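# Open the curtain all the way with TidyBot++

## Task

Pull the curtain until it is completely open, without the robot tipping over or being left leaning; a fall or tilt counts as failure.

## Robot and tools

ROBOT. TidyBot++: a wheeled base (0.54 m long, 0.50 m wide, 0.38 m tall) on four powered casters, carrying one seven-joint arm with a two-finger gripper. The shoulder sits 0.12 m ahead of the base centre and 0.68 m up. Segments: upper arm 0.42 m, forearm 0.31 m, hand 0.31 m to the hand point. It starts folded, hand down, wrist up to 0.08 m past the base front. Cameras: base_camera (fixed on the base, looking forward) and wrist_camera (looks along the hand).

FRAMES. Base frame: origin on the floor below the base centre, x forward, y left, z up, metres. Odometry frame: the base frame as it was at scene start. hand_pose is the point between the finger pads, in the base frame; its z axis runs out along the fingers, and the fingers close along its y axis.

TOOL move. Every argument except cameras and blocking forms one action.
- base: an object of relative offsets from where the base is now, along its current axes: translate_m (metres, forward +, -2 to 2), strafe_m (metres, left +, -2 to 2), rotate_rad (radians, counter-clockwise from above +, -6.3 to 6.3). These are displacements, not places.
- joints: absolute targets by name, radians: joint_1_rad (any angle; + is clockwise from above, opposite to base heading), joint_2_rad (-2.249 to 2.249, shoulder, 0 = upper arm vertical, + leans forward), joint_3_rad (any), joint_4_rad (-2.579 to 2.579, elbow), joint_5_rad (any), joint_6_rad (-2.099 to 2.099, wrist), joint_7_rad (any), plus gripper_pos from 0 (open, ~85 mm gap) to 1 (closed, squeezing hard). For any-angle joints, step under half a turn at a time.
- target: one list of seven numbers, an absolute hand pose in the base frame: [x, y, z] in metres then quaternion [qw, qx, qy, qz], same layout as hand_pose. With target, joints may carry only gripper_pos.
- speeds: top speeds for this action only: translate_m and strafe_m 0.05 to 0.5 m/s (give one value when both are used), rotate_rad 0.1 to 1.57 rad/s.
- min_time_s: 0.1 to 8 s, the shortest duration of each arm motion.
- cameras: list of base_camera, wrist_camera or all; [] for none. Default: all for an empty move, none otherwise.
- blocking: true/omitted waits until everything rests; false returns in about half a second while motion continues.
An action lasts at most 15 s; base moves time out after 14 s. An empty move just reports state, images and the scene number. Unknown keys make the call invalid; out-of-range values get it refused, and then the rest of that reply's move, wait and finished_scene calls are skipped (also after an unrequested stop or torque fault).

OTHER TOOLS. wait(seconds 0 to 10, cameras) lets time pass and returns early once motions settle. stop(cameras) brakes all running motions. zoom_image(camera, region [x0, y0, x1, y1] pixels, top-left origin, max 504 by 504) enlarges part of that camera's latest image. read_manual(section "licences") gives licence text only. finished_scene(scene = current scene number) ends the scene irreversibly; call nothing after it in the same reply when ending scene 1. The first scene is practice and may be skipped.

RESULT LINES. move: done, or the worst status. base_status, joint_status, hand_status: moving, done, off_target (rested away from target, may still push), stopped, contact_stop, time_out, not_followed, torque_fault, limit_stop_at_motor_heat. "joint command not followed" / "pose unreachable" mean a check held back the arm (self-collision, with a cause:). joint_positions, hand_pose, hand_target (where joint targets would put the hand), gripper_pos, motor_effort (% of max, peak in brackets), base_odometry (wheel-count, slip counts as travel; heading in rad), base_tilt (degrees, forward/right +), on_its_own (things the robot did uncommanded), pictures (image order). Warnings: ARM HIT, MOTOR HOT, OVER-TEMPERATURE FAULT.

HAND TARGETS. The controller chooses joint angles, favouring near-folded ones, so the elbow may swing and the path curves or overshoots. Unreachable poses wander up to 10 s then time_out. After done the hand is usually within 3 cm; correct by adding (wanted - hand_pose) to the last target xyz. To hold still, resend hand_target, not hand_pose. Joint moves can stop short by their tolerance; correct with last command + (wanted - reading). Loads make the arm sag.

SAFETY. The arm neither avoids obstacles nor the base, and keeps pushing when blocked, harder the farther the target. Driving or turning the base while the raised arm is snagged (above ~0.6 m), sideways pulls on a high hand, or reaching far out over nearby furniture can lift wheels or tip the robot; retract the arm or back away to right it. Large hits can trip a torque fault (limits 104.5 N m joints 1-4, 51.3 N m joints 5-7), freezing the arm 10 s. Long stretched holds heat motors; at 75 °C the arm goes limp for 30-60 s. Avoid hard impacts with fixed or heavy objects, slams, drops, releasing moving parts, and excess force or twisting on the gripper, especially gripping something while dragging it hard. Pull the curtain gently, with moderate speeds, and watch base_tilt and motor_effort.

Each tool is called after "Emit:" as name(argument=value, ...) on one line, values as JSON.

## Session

Emit:
move(joints={"joint_1_rad": 0.0, "joint_2_rad": -0.33, "joint_3_rad": 3.14, "joint_4_rad": -2.5, "joint_5_rad": 0, "joint_6_rad": 1.0, "joint_7_rad": 1.57}, cameras=["wrist_camera", "base_camera"])

Emit:
move(base={"rotate_rad": 1.57}, cameras=["wrist_camera", "base_camera"])

Scene clock: 2.37 s.
move: done
base_odometry: x=+0.000 y=+0.000 heading=+0.000
base_tilt: forward=+0.0 right=+0.3
base_status: not commanded
joint_positions: joint_1_rad=-0.014 joint_2_rad=-0.339 joint_3_rad=+3.123 joint_4_rad=-2.520 joint_5_rad=+0.004 joint_6_rad=+0.898 joint_7_rad=+1.562 gripper_pos=+0.000
joint_status: all done
motor_effort: joint_1_rad=+0(1) joint_2_rad=-6(7) joint_3_rad=+0(2) joint_4_rad=+17(18) joint_5_rad=-1(2) joint_6_rad=+9(10) joint_7_rad=-1(2)
hand_pose: x=+0.5348 y=+0.0174 z=+0.9864 quat_wxyz=(-0.014, +0.599, +0.011, +0.801) (m; base frame)
hand_target: x=+0.5289 y=+0.0021 z=+1.0240 quat_wxyz=(-0.001, +0.552, +0.000, +0.834) (m; base frame)
hand_status: not commanded
pictures: base_camera, wrist_camera
camera_calibration:
wrist_camera: T_world_to_cam=[[0.0357087, -0.999246, -0.0152243, 0.0143227], [0.290316, 0.0249492, -0.956606, 0.847738], [0.956264, 0.0297393, 0.290988, -0.665706], [0, 0, 0, 1]] pos_world=[0.389969, 0.0129591, 1.00488]

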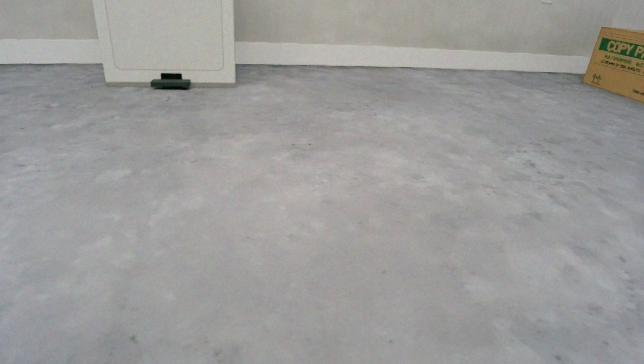

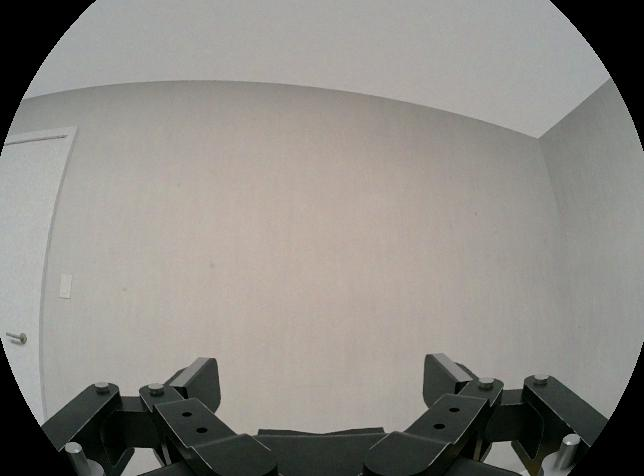

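Scene clock: 4.67 s.
move: done
base_odometry: x=+0.000 y=+0.000 heading=+1.569
base_tilt: forward=+0.1 right=+0.3
base_status: done
joint_positions: joint_1_rad=-0.013 joint_2_rad=-0.339 joint_3_rad=+3.129 joint_4_rad=-2.520 joint_5_rad=+0.004 joint_6_rad=+0.898 joint_7_rad=+1.562 gripper_pos=+0.000
joint_status: not commanded
motor_effort: joint_1_rad=+0(1) joint_2_rad=-6(7) joint_3_rad=+0(2) joint_4_rad=+16(17) joint_5_rad=-1(2) joint_6_rad=+9(10) joint_7_rad=-1(1)
hand_pose: x=+0.5349 y=+0.0136 z=+0.9866 quat_wxyz=(-0.012, +0.598, +0.008, +0.801) (m; base frame)
hand_target: x=+0.5289 y=+0.0021 z=+1.0240 quat_wxyz=(-0.001, +0.552, +0.000, +0.834) (m; base frame)
hand_status: not commanded
pictures: base_camera, wrist_camera
camera_calibration:
wrist_camera: T_world_to_cam=[[0.0280543, -0.999453, -0.0175131, 0.0168051], [0.290846, 0.0249234, -0.956445, 0.847507], [0.956359, 0.0217388, 0.291386, -0.666116], [0, 0, 0, 1]] pos_world=[0.39008, 0.0101537, 1.00498]

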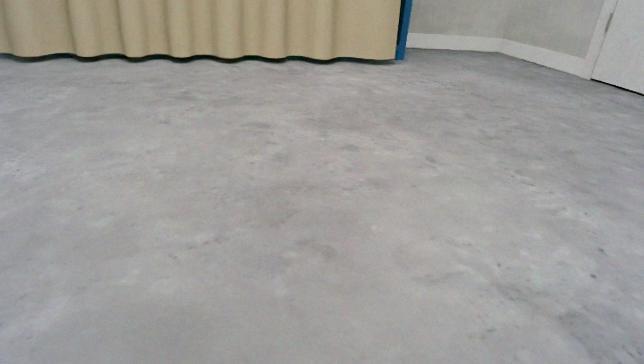

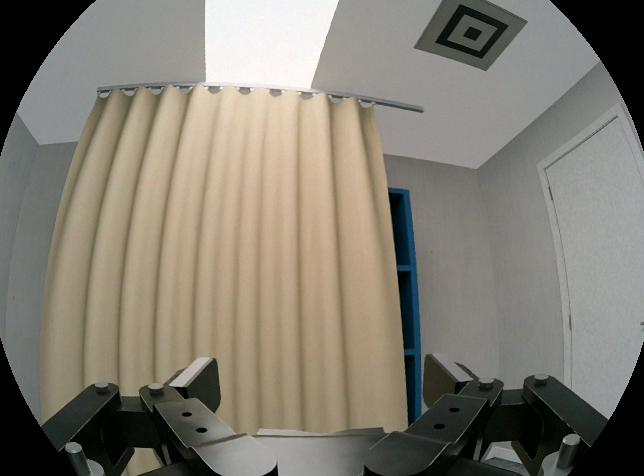

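Emit:
zoom_image(camera="wrist_camera", region=[80, 60, 440, 130])

Scaled by 1.400.

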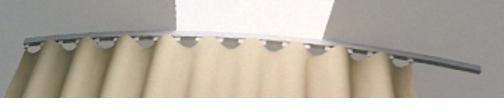

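Emit:
move(base={"rotate_rad": 0.2}, joints={"joint_1_rad": 0.3, "joint_2_rad": 0.34, "joint_3_rad": 3.14, "joint_4_rad": -1.24, "joint_5_rad": -1.65, "joint_6_rad": -1.95, "joint_7_rad": 0})

Emit:
move(base={"strafe_m": -0.95, "translate_m": 0.65}, cameras=["all"])

Scene clock: 29.30 s.
move: done
base_odometry: x=+0.000 y=+0.000 heading=+1.768
base_tilt: forward=+0.1 right=+0.3
base_status: done
joint_positions: joint_1_rad=+0.282 joint_2_rad=+0.299 joint_3_rad=+3.131 joint_4_rad=-1.266 joint_5_rad=-1.575 joint_6_rad=-1.868 joint_7_rad=+0.048 gripper_pos=+0.000
joint_status: all done
motor_effort: joint_1_rad=+0(2) joint_2_rad=-23(24) joint_3_rad=-1(2) joint_4_rad=+13(19) joint_5_rad=-8(10) joint_6_rad=+0(10) joint_7_rad=-1(2)
hand_pose: x=+0.5331 y=+0.1932 z=+1.0876 quat_wxyz=(-0.509, +0.518, -0.478, -0.494) (m; base frame)
hand_target: x=+0.5286 y=+0.1764 z=+1.1000 quat_wxyz=(-0.503, +0.504, -0.455, -0.534) (m; base frame)
hand_status: not commanded
pictures: none

Scene clock: 32.47 s.
move: done
base_odometry: x=+0.804 y=+0.824 heading=+1.768
base_tilt: forward=+0.1 right=+0.3
base_status: done
joint_positions: joint_1_rad=+0.294 joint_2_rad=+0.314 joint_3_rad=+3.132 joint_4_rad=-1.265 joint_5_rad=-1.579 joint_6_rad=-1.876 joint_7_rad=+0.047 gripper_pos=+0.000
joint_status: not commanded
motor_effort: joint_1_rad=+1(3) joint_2_rad=-24(26) joint_3_rad=-1(3) joint_4_rad=+13(14) joint_5_rad=-9(10) joint_6_rad=+0(1) joint_7_rad=-1(1)
hand_pose: x=+0.5390 y=+0.1864 z=+1.0838 quat_wxyz=(-0.509, +0.512, -0.481, -0.498) (m; base frame)
hand_target: x=+0.5286 y=+0.1764 z=+1.1000 quat_wxyz=(-0.503, +0.504, -0.455, -0.534) (m; base frame)
hand_status: not commanded
pictures: base_camera, wrist_camera
camera_calibration:
wrist_camera: T_world_to_cam=[[-0.999308, -0.0254971, -0.0270759, 0.573769], [-0.0269395, -0.00568034, 0.999621, -1.008], [-0.0256413, 0.999659, 0.00498953, -0.0445965], [0, 0, 0, 1]] pos_world=[0.545073, 0.0534849, 1.02338]

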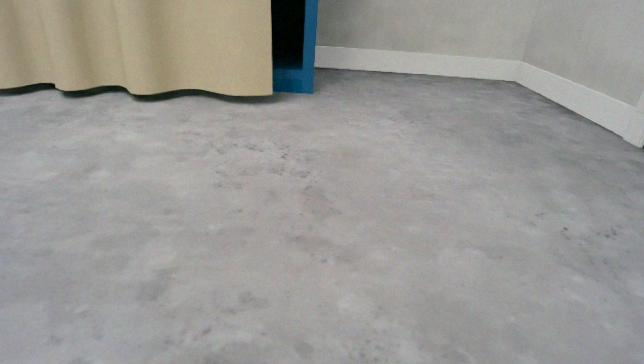

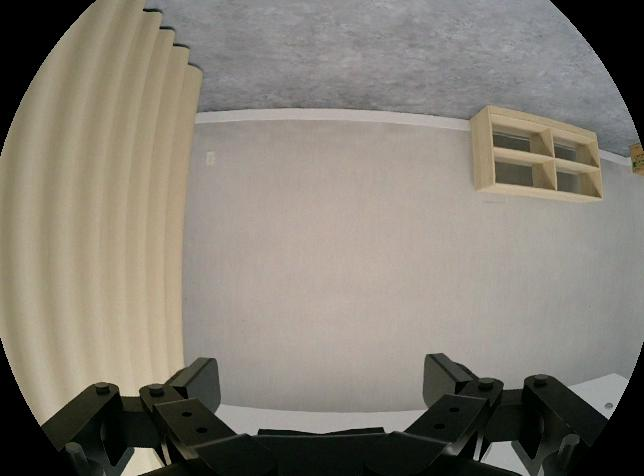

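Emit:
move(base={"strafe_m": -0.22, "rotate_rad": 0.03})

Emit:
move(base={"translate_m": 0.65}, speeds={"translate_m": 0.35}, cameras=["all"])

Scene clock: 52.60 s.
move: done
base_odometry: x=+1.020 y=+0.867 heading=+1.799
base_tilt: forward=+0.1 right=+0.3
base_status: done
joint_positions: joint_1_rad=+0.299 joint_2_rad=+0.314 joint_3_rad=+3.134 joint_4_rad=-1.265 joint_5_rad=-1.580 joint_6_rad=-1.876 joint_7_rad=+0.047 gripper_pos=+0.000
joint_status: not commanded
motor_effort: joint_1_rad=+1(5) joint_2_rad=-23(25) joint_3_rad=-1(3) joint_4_rad=+13(14) joint_5_rad=-9(10) joint_6_rad=+1(2) joint_7_rad=-1(1)
hand_pose: x=+0.5405 y=+0.1835 z=+1.0837 quat_wxyz=(-0.511, +0.510, -0.483, -0.496) (m; base frame)
hand_target: x=+0.5286 y=+0.1764 z=+1.1000 quat_wxyz=(-0.503, +0.504, -0.455, -0.534) (m; base frame)
hand_status: not commanded
pictures: none

Scene clock: 55.50 s.
move: done
base_odometry: x=+0.873 y=+1.501 heading=+1.798
base_tilt: forward=+0.1 right=+0.3
base_status: done
joint_positions: joint_1_rad=+0.299 joint_2_rad=+0.317 joint_3_rad=+3.134 joint_4_rad=-1.265 joint_5_rad=-1.581 joint_6_rad=-1.878 joint_7_rad=+0.047 gripper_pos=+0.000
joint_status: not commanded
motor_effort: joint_1_rad=+0(1) joint_2_rad=-24(27) joint_3_rad=-2(2) joint_4_rad=+13(14) joint_5_rad=-9(10) joint_6_rad=+0(2) joint_7_rad=-1(1)
hand_pose: x=+0.5408 y=+0.1832 z=+1.0833 quat_wxyz=(-0.510, +0.510, -0.482, -0.497) (m; base frame)
hand_target: x=+0.5286 y=+0.1764 z=+1.1000 quat_wxyz=(-0.503, +0.504, -0.455, -0.534) (m; base frame)
hand_status: not commanded
pictures: base_camera, wrist_camera
camera_calibration:
wrist_camera: T_world_to_cam=[[-0.999473, -0.0199971, -0.0255833, 0.572956], [-0.0254518, -0.00680091, 0.999653, -1.00808], [-0.0201641, 0.999777, 0.00628836, -0.0457875], [0, 0, 0, 1]] pos_world=[0.546073, 0.0503789, 1.02268]

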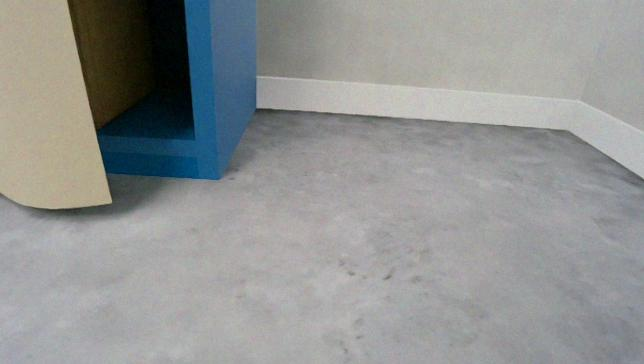

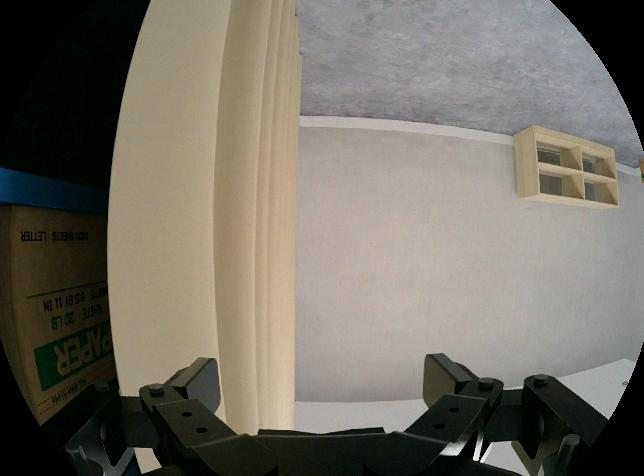

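Emit:
move(base={"translate_m": 0.13}, cameras=["wrist_camera"])

Emit:
move(base={"strafe_m": 0.17}, speeds={"strafe_m": 0.15}, cameras=["wrist_camera"])

Scene clock: 75.57 s.
move: done
base_odometry: x=+0.844 y=+1.627 heading=+1.798
base_tilt: forward=+0.1 right=+0.3
base_status: done
joint_positions: joint_1_rad=+0.299 joint_2_rad=+0.323 joint_3_rad=+3.134 joint_4_rad=-1.264 joint_5_rad=-1.581 joint_6_rad=-1.880 joint_7_rad=+0.047 gripper_pos=+0.000
joint_status: not commanded
motor_effort: joint_1_rad=+0(1) joint_2_rad=-24(27) joint_3_rad=-1(2) joint_4_rad=+12(14) joint_5_rad=-9(10) joint_6_rad=+0(2) joint_7_rad=-1(1)
hand_pose: x=+0.5427 y=+0.1824 z=+1.0813 quat_wxyz=(-0.509, +0.509, -0.483, -0.499) (m; base frame)
hand_target: x=+0.5286 y=+0.1764 z=+1.1000 quat_wxyz=(-0.503, +0.504, -0.455, -0.534) (m; base frame)
hand_status: not commanded
pictures: wrist_camera
camera_calibration:
wrist_camera: T_world_to_cam=[[-0.999563, -0.02178, -0.0199713, 0.569078], [-0.0197788, -0.00901833, 0.999764, -1.00884], [-0.0219549, 0.999722, 0.00858361, -0.046505], [0, 0, 0, 1]] pos_world=[0.547855, 0.0497885, 1.02037]

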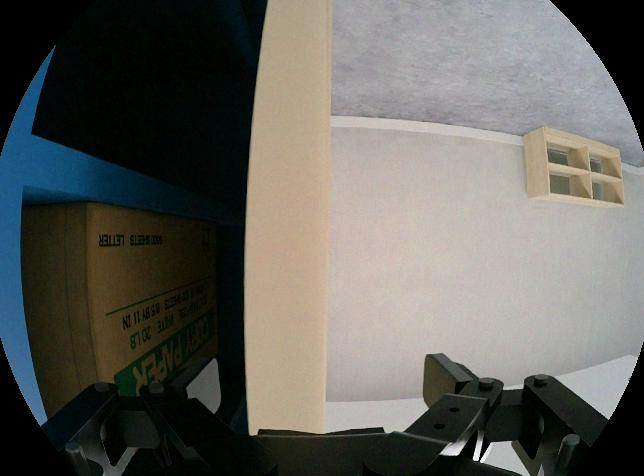

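Scene clock: 77.30 s.
move: done
base_odometry: x=+0.678 y=+1.589 heading=+1.798
base_tilt: forward=+0.0 right=+0.3
base_status: done
joint_positions: joint_1_rad=+0.299 joint_2_rad=+0.323 joint_3_rad=+3.134 joint_4_rad=-1.264 joint_5_rad=-1.581 joint_6_rad=-1.880 joint_7_rad=+0.047 gripper_pos=+0.000
joint_status: not commanded
motor_effort: joint_1_rad=+0(3) joint_2_rad=-25(25) joint_3_rad=-2(3) joint_4_rad=+13(14) joint_5_rad=-10(10) joint_6_rad=+0(1) joint_7_rad=-1(1)
hand_pose: x=+0.5427 y=+0.1824 z=+1.0813 quat_wxyz=(-0.509, +0.508, -0.483, -0.499) (m; base frame)
hand_target: x=+0.5286 y=+0.1764 z=+1.1000 quat_wxyz=(-0.503, +0.504, -0.455, -0.534) (m; base frame)
hand_status: not commanded
pictures: wrist_camera
camera_calibration:
wrist_camera: T_world_to_cam=[[-0.999566, -0.0216801, -0.0199688, 0.56907], [-0.0197772, -0.00901635, 0.999764, -1.00884], [-0.021855, 0.999724, 0.00858366, -0.0464598], [0, 0, 0, 1]] pos_world=[0.547855, 0.0496883, 1.02037]

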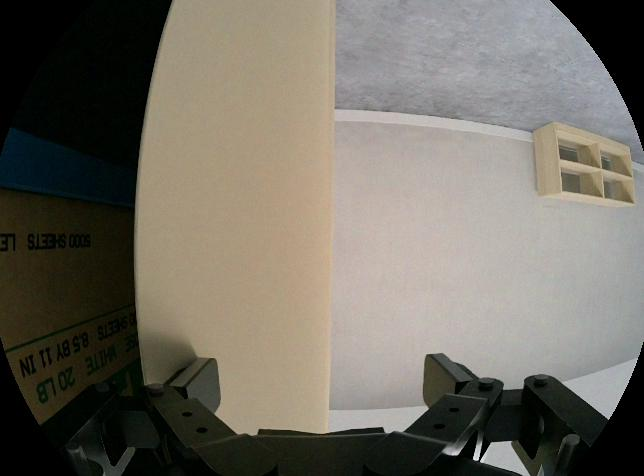

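Emit:
move(base={"strafe_m": -0.12})

Emit:
move(base={"translate_m": 0.045}, cameras=["wrist_camera"])

Emit:
move(base={"strafe_m": 0.12}, speeds={"strafe_m": 0.15}, cameras=["wrist_camera"])

Scene clock: 92.10 s.
move: done
base_odometry: x=+0.795 y=+1.616 heading=+1.798
base_tilt: forward=+0.1 right=+0.3
base_status: done
joint_positions: joint_1_rad=+0.302 joint_2_rad=+0.323 joint_3_rad=+3.135 joint_4_rad=-1.264 joint_5_rad=-1.582 joint_6_rad=-1.880 joint_7_rad=+0.047 gripper_pos=+0.000
joint_status: not commanded
motor_effort: joint_1_rad=+1(4) joint_2_rad=-23(25) joint_3_rad=-1(3) joint_4_rad=+13(14) joint_5_rad=-10(10) joint_6_rad=+0(1) joint_7_rad=-1(1)
hand_pose: x=+0.5434 y=+0.1810 z=+1.0815 quat_wxyz=(-0.510, +0.508, -0.483, -0.498) (m; base frame)
hand_target: x=+0.5286 y=+0.1764 z=+1.1000 quat_wxyz=(-0.503, +0.504, -0.455, -0.534) (m; base frame)
hand_status: not commanded
pictures: none

Scene clock: 93.00 s.
move: done
base_odometry: x=+0.785 y=+1.661 heading=+1.798
base_tilt: forward=+0.0 right=+0.3
base_status: done
joint_positions: joint_1_rad=+0.302 joint_2_rad=+0.327 joint_3_rad=+3.135 joint_4_rad=-1.263 joint_5_rad=-1.582 joint_6_rad=-1.880 joint_7_rad=+0.047 gripper_pos=+0.000
joint_status: not commanded
motor_effort: joint_1_rad=+0(1) joint_2_rad=-24(28) joint_3_rad=-2(2) joint_4_rad=+13(14) joint_5_rad=-9(10) joint_6_rad=+1(1) joint_7_rad=-1(1)
hand_pose: x=+0.5446 y=+0.1805 z=+1.0803 quat_wxyz=(-0.509, +0.507, -0.484, -0.500) (m; base frame)
hand_target: x=+0.5286 y=+0.1764 z=+1.1000 quat_wxyz=(-0.503, +0.504, -0.455, -0.534) (m; base frame)
hand_status: not commanded
pictures: wrist_camera
camera_calibration:
wrist_camera: T_world_to_cam=[[-0.999673, -0.0189193, -0.0172321, 0.56754], [-0.0170355, -0.0105053, 0.9998, -1.0091], [-0.0190965, 0.999766, 0.0101795, -0.0478627], [0, 0, 0, 1]] pos_world=[0.549249, 0.0479881, 1.01916]

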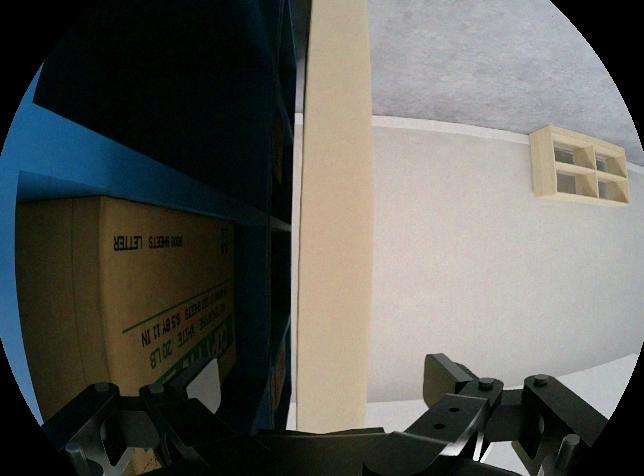

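Scene clock: 94.47 s.
move: done
base_odometry: x=+0.668 y=+1.634 heading=+1.798
base_tilt: forward=+0.1 right=+0.3
base_status: done
joint_positions: joint_1_rad=+0.301 joint_2_rad=+0.327 joint_3_rad=+3.135 joint_4_rad=-1.263 joint_5_rad=-1.582 joint_6_rad=-1.880 joint_7_rad=+0.047 gripper_pos=+0.000
joint_status: not commanded
motor_effort: joint_1_rad=+1(3) joint_2_rad=-24(25) joint_3_rad=-2(3) joint_4_rad=+13(14) joint_5_rad=-9(10) joint_6_rad=+0(1) joint_7_rad=-1(1)
hand_pose: x=+0.5445 y=+0.1808 z=+1.0803 quat_wxyz=(-0.509, +0.507, -0.483, -0.500) (m; base frame)
hand_target: x=+0.5286 y=+0.1764 z=+1.1000 quat_wxyz=(-0.503, +0.504, -0.455, -0.534) (m; base frame)
hand_status: not commanded
pictures: wrist_camera
camera_calibration:
wrist_camera: T_world_to_cam=[[-0.999659, -0.0196207, -0.0172505, 0.56749], [-0.0170464, -0.0105198, 0.999799, -1.00909], [-0.0197982, 0.999752, 0.0101818, -0.0477821], [0, 0, 0, 1]] pos_world=[0.549149, 0.0482893, 1.01916]

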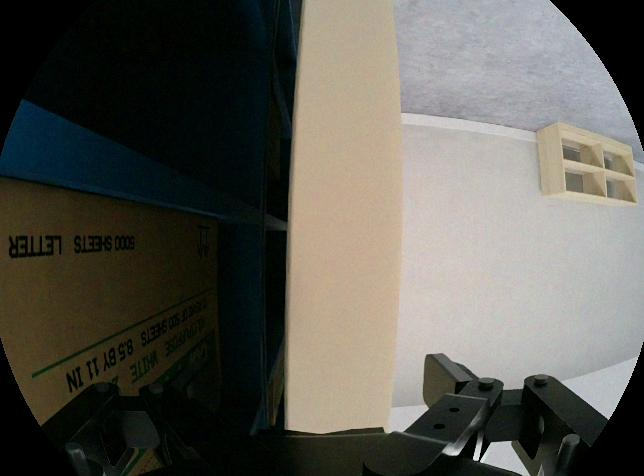

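Emit:
move(base={"strafe_m": 0.13}, speeds={"strafe_m": 0.15}, cameras=["wrist_camera"])

Emit:
move(joints={"gripper_pos": 1.0}, cameras=["wrist_camera"])

Scene clock: 114.27 s.
move: done
base_odometry: x=+0.541 y=+1.604 heading=+1.798
base_tilt: forward=+0.1 right=+0.3
base_status: done
joint_positions: joint_1_rad=+0.301 joint_2_rad=+0.327 joint_3_rad=+3.135 joint_4_rad=-1.263 joint_5_rad=-1.582 joint_6_rad=-1.880 joint_7_rad=+0.047 gripper_pos=+0.000
joint_status: not commanded
motor_effort: joint_1_rad=+0(3) joint_2_rad=-24(26) joint_3_rad=-2(3) joint_4_rad=+13(14) joint_5_rad=-9(10) joint_6_rad=+0(1) joint_7_rad=-1(1)
hand_pose: x=+0.5446 y=+0.1807 z=+1.0803 quat_wxyz=(-0.509, +0.507, -0.484, -0.500) (m; base frame)
hand_target: x=+0.5286 y=+0.1764 z=+1.1000 quat_wxyz=(-0.503, +0.504, -0.455, -0.534) (m; base frame)
hand_status: not commanded
pictures: wrist_camera
camera_calibration:
wrist_camera: T_world_to_cam=[[-0.999665, -0.0193207, -0.0172407, 0.567567], [-0.0170418, -0.0104121, 0.999801, -1.0091], [-0.0194964, 0.999759, 0.0100794, -0.047741], [0, 0, 0, 1]] pos_world=[0.549249, 0.0481885, 1.01916]

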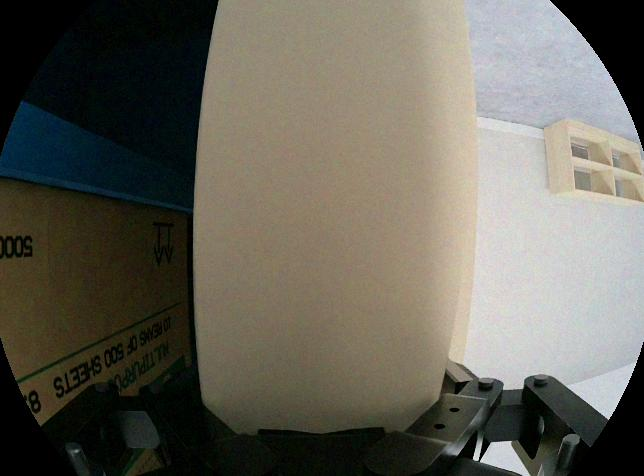

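Scene clock: 115.37 s.
move: done
base_odometry: x=+0.541 y=+1.604 heading=+1.798
base_tilt: forward=+0.1 right=+0.3
base_status: not commanded
joint_positions: joint_1_rad=+0.301 joint_2_rad=+0.327 joint_3_rad=+3.135 joint_4_rad=-1.263 joint_5_rad=-1.582 joint_6_rad=-1.880 joint_7_rad=+0.046 gripper_pos=+0.990
joint_status: all done
motor_effort: joint_1_rad=+0(1) joint_2_rad=-25(26) joint_3_rad=-2(2) joint_4_rad=+14(14) joint_5_rad=-9(10) joint_6_rad=+0(1) joint_7_rad=-1(1)
hand_pose: x=+0.5446 y=+0.1807 z=+1.0803 quat_wxyz=(-0.509, +0.507, -0.484, -0.500) (m; base frame)
hand_target: x=+0.5286 y=+0.1764 z=+1.1000 quat_wxyz=(-0.503, +0.504, -0.455, -0.534) (m; base frame)
hand_status: not commanded
pictures: wrist_camera
camera_calibration:
wrist_camera: T_world_to_cam=[[-0.999688, -0.0192534, -0.015939, 0.566146], [-0.0157392, -0.0104845, 0.999821, -1.00983], [-0.0194171, 0.99976, 0.0101782, -0.0478874], [0, 0, 0, 1]] pos_world=[0.549145, 0.0481886, 1.01916]

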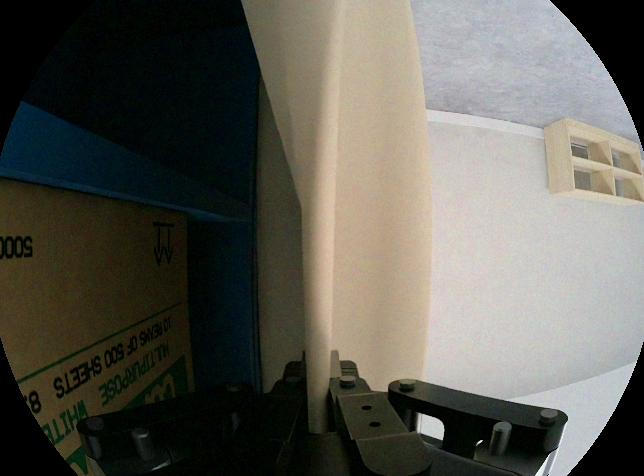

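Emit:
move(base={"strafe_m": 1.4}, speeds={"strafe_m": 0.3}, cameras=["all"])

Scene clock: 131.93 s.
move: done
base_odometry: x=-0.823 y=+1.289 heading=+1.798
base_tilt: forward=+0.1 right=+0.3
base_status: done
joint_positions: joint_1_rad=+0.310 joint_2_rad=+0.327 joint_3_rad=+3.136 joint_4_rad=-1.244 joint_5_rad=-1.674 joint_6_rad=-1.880 joint_7_rad=+0.046 gripper_pos=+0.990
joint_status: not commanded
motor_effort: joint_1_rad=-4(4) joint_2_rad=-19(28) joint_3_rad=-3(3) joint_4_rad=+10(13) joint_5_rad=+1(10) joint_6_rad=+1(2) joint_7_rad=-1(1)
hand_pose: x=+0.5457 y=+0.1754 z=+1.1117 quat_wxyz=(-0.543, +0.494, -0.454, -0.506) (m; base frame)
hand_target: x=+0.5286 y=+0.1764 z=+1.1000 quat_wxyz=(-0.503, +0.504, -0.455, -0.534) (m; base frame)
hand_status: not commanded
pictures: base_camera, wrist_camera
camera_calibration:
wrist_camera: T_world_to_cam=[[-0.998029, -0.00616239, -0.0624517, 0.61615], [-0.0616188, -0.0922779, 0.993825, -0.995235], [-0.0118872, 0.995714, 0.0917163, -0.136834], [0, 0, 0, 1]] pos_world=[0.551984, 0.0482064, 1.04012]

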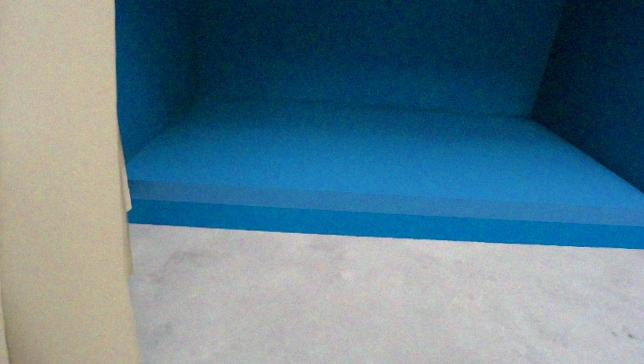

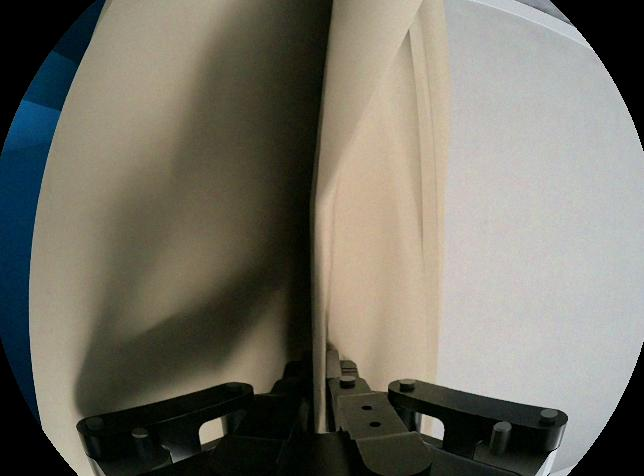

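Emit:
move(base={"strafe_m": 0.4}, speeds={"strafe_m": 0.25}, cameras=["all"])

Scene clock: 145.07 s.
move: done
base_odometry: x=-1.212 y=+1.199 heading=+1.798
base_tilt: forward=+0.0 right=+0.3
base_status: done
joint_positions: joint_1_rad=+0.347 joint_2_rad=+0.321 joint_3_rad=+3.147 joint_4_rad=-1.219 joint_5_rad=-1.776 joint_6_rad=-1.880 joint_7_rad=+0.043 gripper_pos=+0.990
joint_status: not commanded
motor_effort: joint_1_rad=-11(12) joint_2_rad=-16(21) joint_3_rad=-5(6) joint_4_rad=+6(10) joint_5_rad=+16(19) joint_6_rad=-2(3) joint_7_rad=-1(1)
hand_pose: x=+0.5486 y=+0.1531 z=+1.1480 quat_wxyz=(-0.587, +0.475, -0.428, -0.496) (m; base frame)
hand_target: x=+0.5286 y=+0.1764 z=+1.1000 quat_wxyz=(-0.503, +0.504, -0.455, -0.534) (m; base frame)
hand_status: not commanded
pictures: base_camera, wrist_camera
camera_calibration:
wrist_camera: T_world_to_cam=[[-0.991763, 0.0478098, -0.118827, 0.67412], [-0.125286, -0.169229, 0.977581, -0.967749], [0.026629, 0.984417, 0.173825, -0.231645], [0, 0, 0, 1]] pos_world=[0.553491, 0.0320346, 1.06642]

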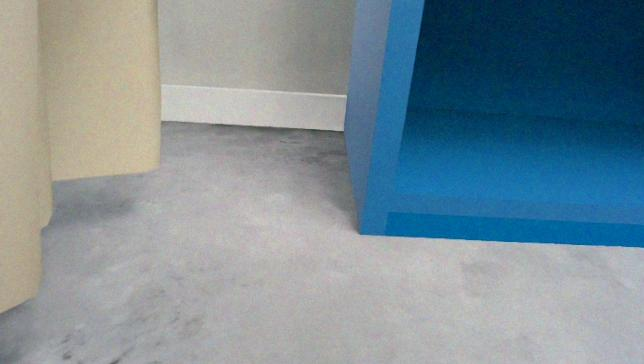

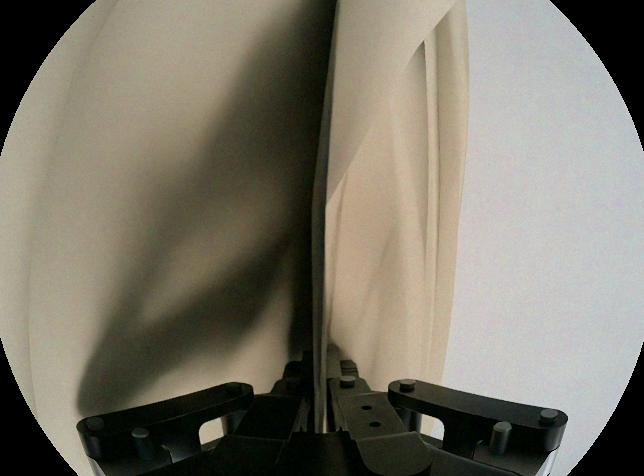

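Emit:
move(base={"strafe_m": 0.08}, speeds={"strafe_m": 0.2})

Emit:
move(base={"strafe_m": -0.4}, speeds={"strafe_m": 0.35})

Emit:
move(joints={"gripper_pos": 0})

Emit:
move(base={"strafe_m": -0.3})

Emit:
move(base={"translate_m": -1.0})

Emit:
move(base={"rotate_rad": 0.4}, joints={"joint_1_rad": 0.0, "joint_2_rad": -0.33, "joint_3_rad": 3.14, "joint_4_rad": -2.5, "joint_5_rad": 0, "joint_6_rad": 1.1, "joint_7_rad": 1.57}, cameras=["wrist_camera"])

Scene clock: 156.73 s.
move: done
base_odometry: x=-1.290 y=+1.182 heading=+1.797
base_tilt: forward=+0.1 right=+0.4
base_status: done
joint_positions: joint_1_rad=+0.369 joint_2_rad=+0.309 joint_3_rad=+3.157 joint_4_rad=-1.211 joint_5_rad=-1.819 joint_6_rad=-1.880 joint_7_rad=+0.040 gripper_pos=+0.990
joint_status: not commanded
motor_effort: joint_1_rad=-15(16) joint_2_rad=-15(18) joint_3_rad=-7(7) joint_4_rad=+6(7) joint_5_rad=+24(25) joint_6_rad=-3(5) joint_7_rad=+0(1)
hand_pose: x=+0.5463 y=+0.1408 z=+1.1657 quat_wxyz=(-0.608, +0.467, -0.418, -0.487) (m; base frame)
hand_target: x=+0.5286 y=+0.1764 z=+1.1000 quat_wxyz=(-0.503, +0.504, -0.455, -0.534) (m; base frame)
hand_status: not commanded
pictures: none

Scene clock: 159.17 s.
move: done
base_odometry: x=-0.900 y=+1.271 heading=+1.797
base_tilt: forward=+0.0 right=+0.3
base_status: done
joint_positions: joint_1_rad=+0.317 joint_2_rad=+0.318 joint_3_rad=+3.156 joint_4_rad=-1.214 joint_5_rad=-1.669 joint_6_rad=-1.882 joint_7_rad=+0.040 gripper_pos=+0.990
joint_status: not commanded
motor_effort: joint_1_rad=+0(14) joint_2_rad=-25(27) joint_3_rad=-2(7) joint_4_rad=+14(15) joint_5_rad=-11(24) joint_6_rad=+1(4) joint_7_rad=-1(1)
hand_pose: x=+0.5463 y=+0.1683 z=+1.1180 quat_wxyz=(-0.549, +0.502, -0.458, -0.487) (m; base frame)
hand_target: x=+0.5286 y=+0.1764 z=+1.1000 quat_wxyz=(-0.503, +0.504, -0.455, -0.534) (m; base frame)
hand_status: not commanded
pictures: none

Scene clock: 160.27 s.
move: done
base_odometry: x=-0.900 y=+1.271 heading=+1.797
base_tilt: forward=+0.1 right=+0.3
base_status: not commanded
joint_positions: joint_1_rad=+0.317 joint_2_rad=+0.318 joint_3_rad=+3.156 joint_4_rad=-1.214 joint_5_rad=-1.669 joint_6_rad=-1.882 joint_7_rad=+0.040 gripper_pos=+0.000
joint_status: all done
motor_effort: joint_1_rad=+0(1) joint_2_rad=-25(26) joint_3_rad=-2(2) joint_4_rad=+13(14) joint_5_rad=-9(11) joint_6_rad=+1(2) joint_7_rad=-1(1)
hand_pose: x=+0.5463 y=+0.1683 z=+1.1180 quat_wxyz=(-0.549, +0.502, -0.458, -0.487) (m; base frame)
hand_target: x=+0.5286 y=+0.1764 z=+1.1000 quat_wxyz=(-0.503, +0.504, -0.455, -0.534) (m; base frame)
hand_status: not commanded
pictures: none

Scene clock: 162.10 s.
move: done
base_odometry: x=-0.608 y=+1.339 heading=+1.796
base_tilt: forward=+0.1 right=+0.3
base_status: done
joint_positions: joint_1_rad=+0.310 joint_2_rad=+0.318 joint_3_rad=+3.153 joint_4_rad=-1.214 joint_5_rad=-1.669 joint_6_rad=-1.882 joint_7_rad=+0.040 gripper_pos=+0.000
joint_status: not commanded
motor_effort: joint_1_rad=+1(3) joint_2_rad=-23(26) joint_3_rad=-2(3) joint_4_rad=+13(14) joint_5_rad=-9(10) joint_6_rad=+1(2) joint_7_rad=-1(1)
hand_pose: x=+0.5445 y=+0.1720 z=+1.1182 quat_wxyz=(-0.547, +0.504, -0.455, -0.490) (m; base frame)
hand_target: x=+0.5286 y=+0.1764 z=+1.1000 quat_wxyz=(-0.503, +0.504, -0.455, -0.534) (m; base frame)
hand_status: not commanded
pictures: none

Scene clock: 165.33 s.
move: done
base_odometry: x=-0.384 y=+0.364 heading=+1.796
base_tilt: forward=+0.0 right=+0.3
base_status: done
joint_positions: joint_1_rad=+0.310 joint_2_rad=+0.319 joint_3_rad=+3.153 joint_4_rad=-1.214 joint_5_rad=-1.669 joint_6_rad=-1.882 joint_7_rad=+0.040 gripper_pos=+0.000
joint_status: not commanded
motor_effort: joint_1_rad=+0(1) joint_2_rad=-25(29) joint_3_rad=-1(2) joint_4_rad=+13(14) joint_5_rad=-9(10) joint_6_rad=+1(2) joint_7_rad=-1(1)
hand_pose: x=+0.5448 y=+0.1722 z=+1.1179 quat_wxyz=(-0.547, +0.503, -0.455, -0.490) (m; base frame)
hand_target: x=+0.5286 y=+0.1764 z=+1.1000 quat_wxyz=(-0.503, +0.504, -0.455, -0.534) (m; base frame)
hand_status: not commanded
pictures: none

Scene clock: 169.07 s.
move: done
base_odometry: x=-0.384 y=+0.364 heading=+2.195
base_tilt: forward=+0.0 right=+0.3
base_status: done
joint_positions: joint_1_rad=+0.018 joint_2_rad=-0.303 joint_3_rad=+3.138 joint_4_rad=-2.462 joint_5_rad=-0.057 joint_6_rad=+0.997 joint_7_rad=+1.522 gripper_pos=+0.000
joint_status: all done
motor_effort: joint_1_rad=+1(5) joint_2_rad=-7(26) joint_3_rad=+0(4) joint_4_rad=+17(18) joint_5_rad=+0(10) joint_6_rad=+9(10) joint_7_rad=-1(2)
hand_pose: x=+0.5403 y=-0.0191 z=+1.0321 quat_wxyz=(-0.014, +0.548, -0.045, +0.835) (m; base frame)
hand_target: x=+0.5153 y=+0.0021 z=+1.0520 quat_wxyz=(-0.001, +0.510, +0.000, +0.860) (m; base frame)
hand_status: not commanded
pictures: wrist_camera
camera_calibration:
wrist_camera: T_world_to_cam=[[-0.0248721, -0.993902, -0.107428, 0.106359], [0.407492, 0.0880492, -0.908954, 0.779537], [0.91287, -0.0663838, 0.402817, -0.777002], [0, 0, 0, 1]] pos_world=[0.394292, -0.0145073, 1.03298]

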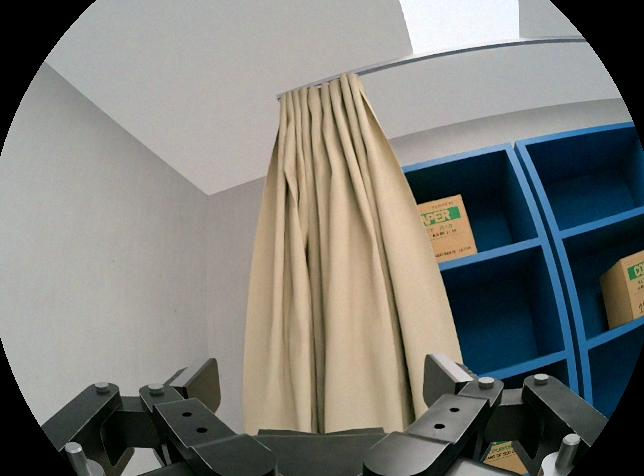

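Bunched at the fixed end.

Emit:
finished_scene(scene=2)

The scene is finished: the task was done.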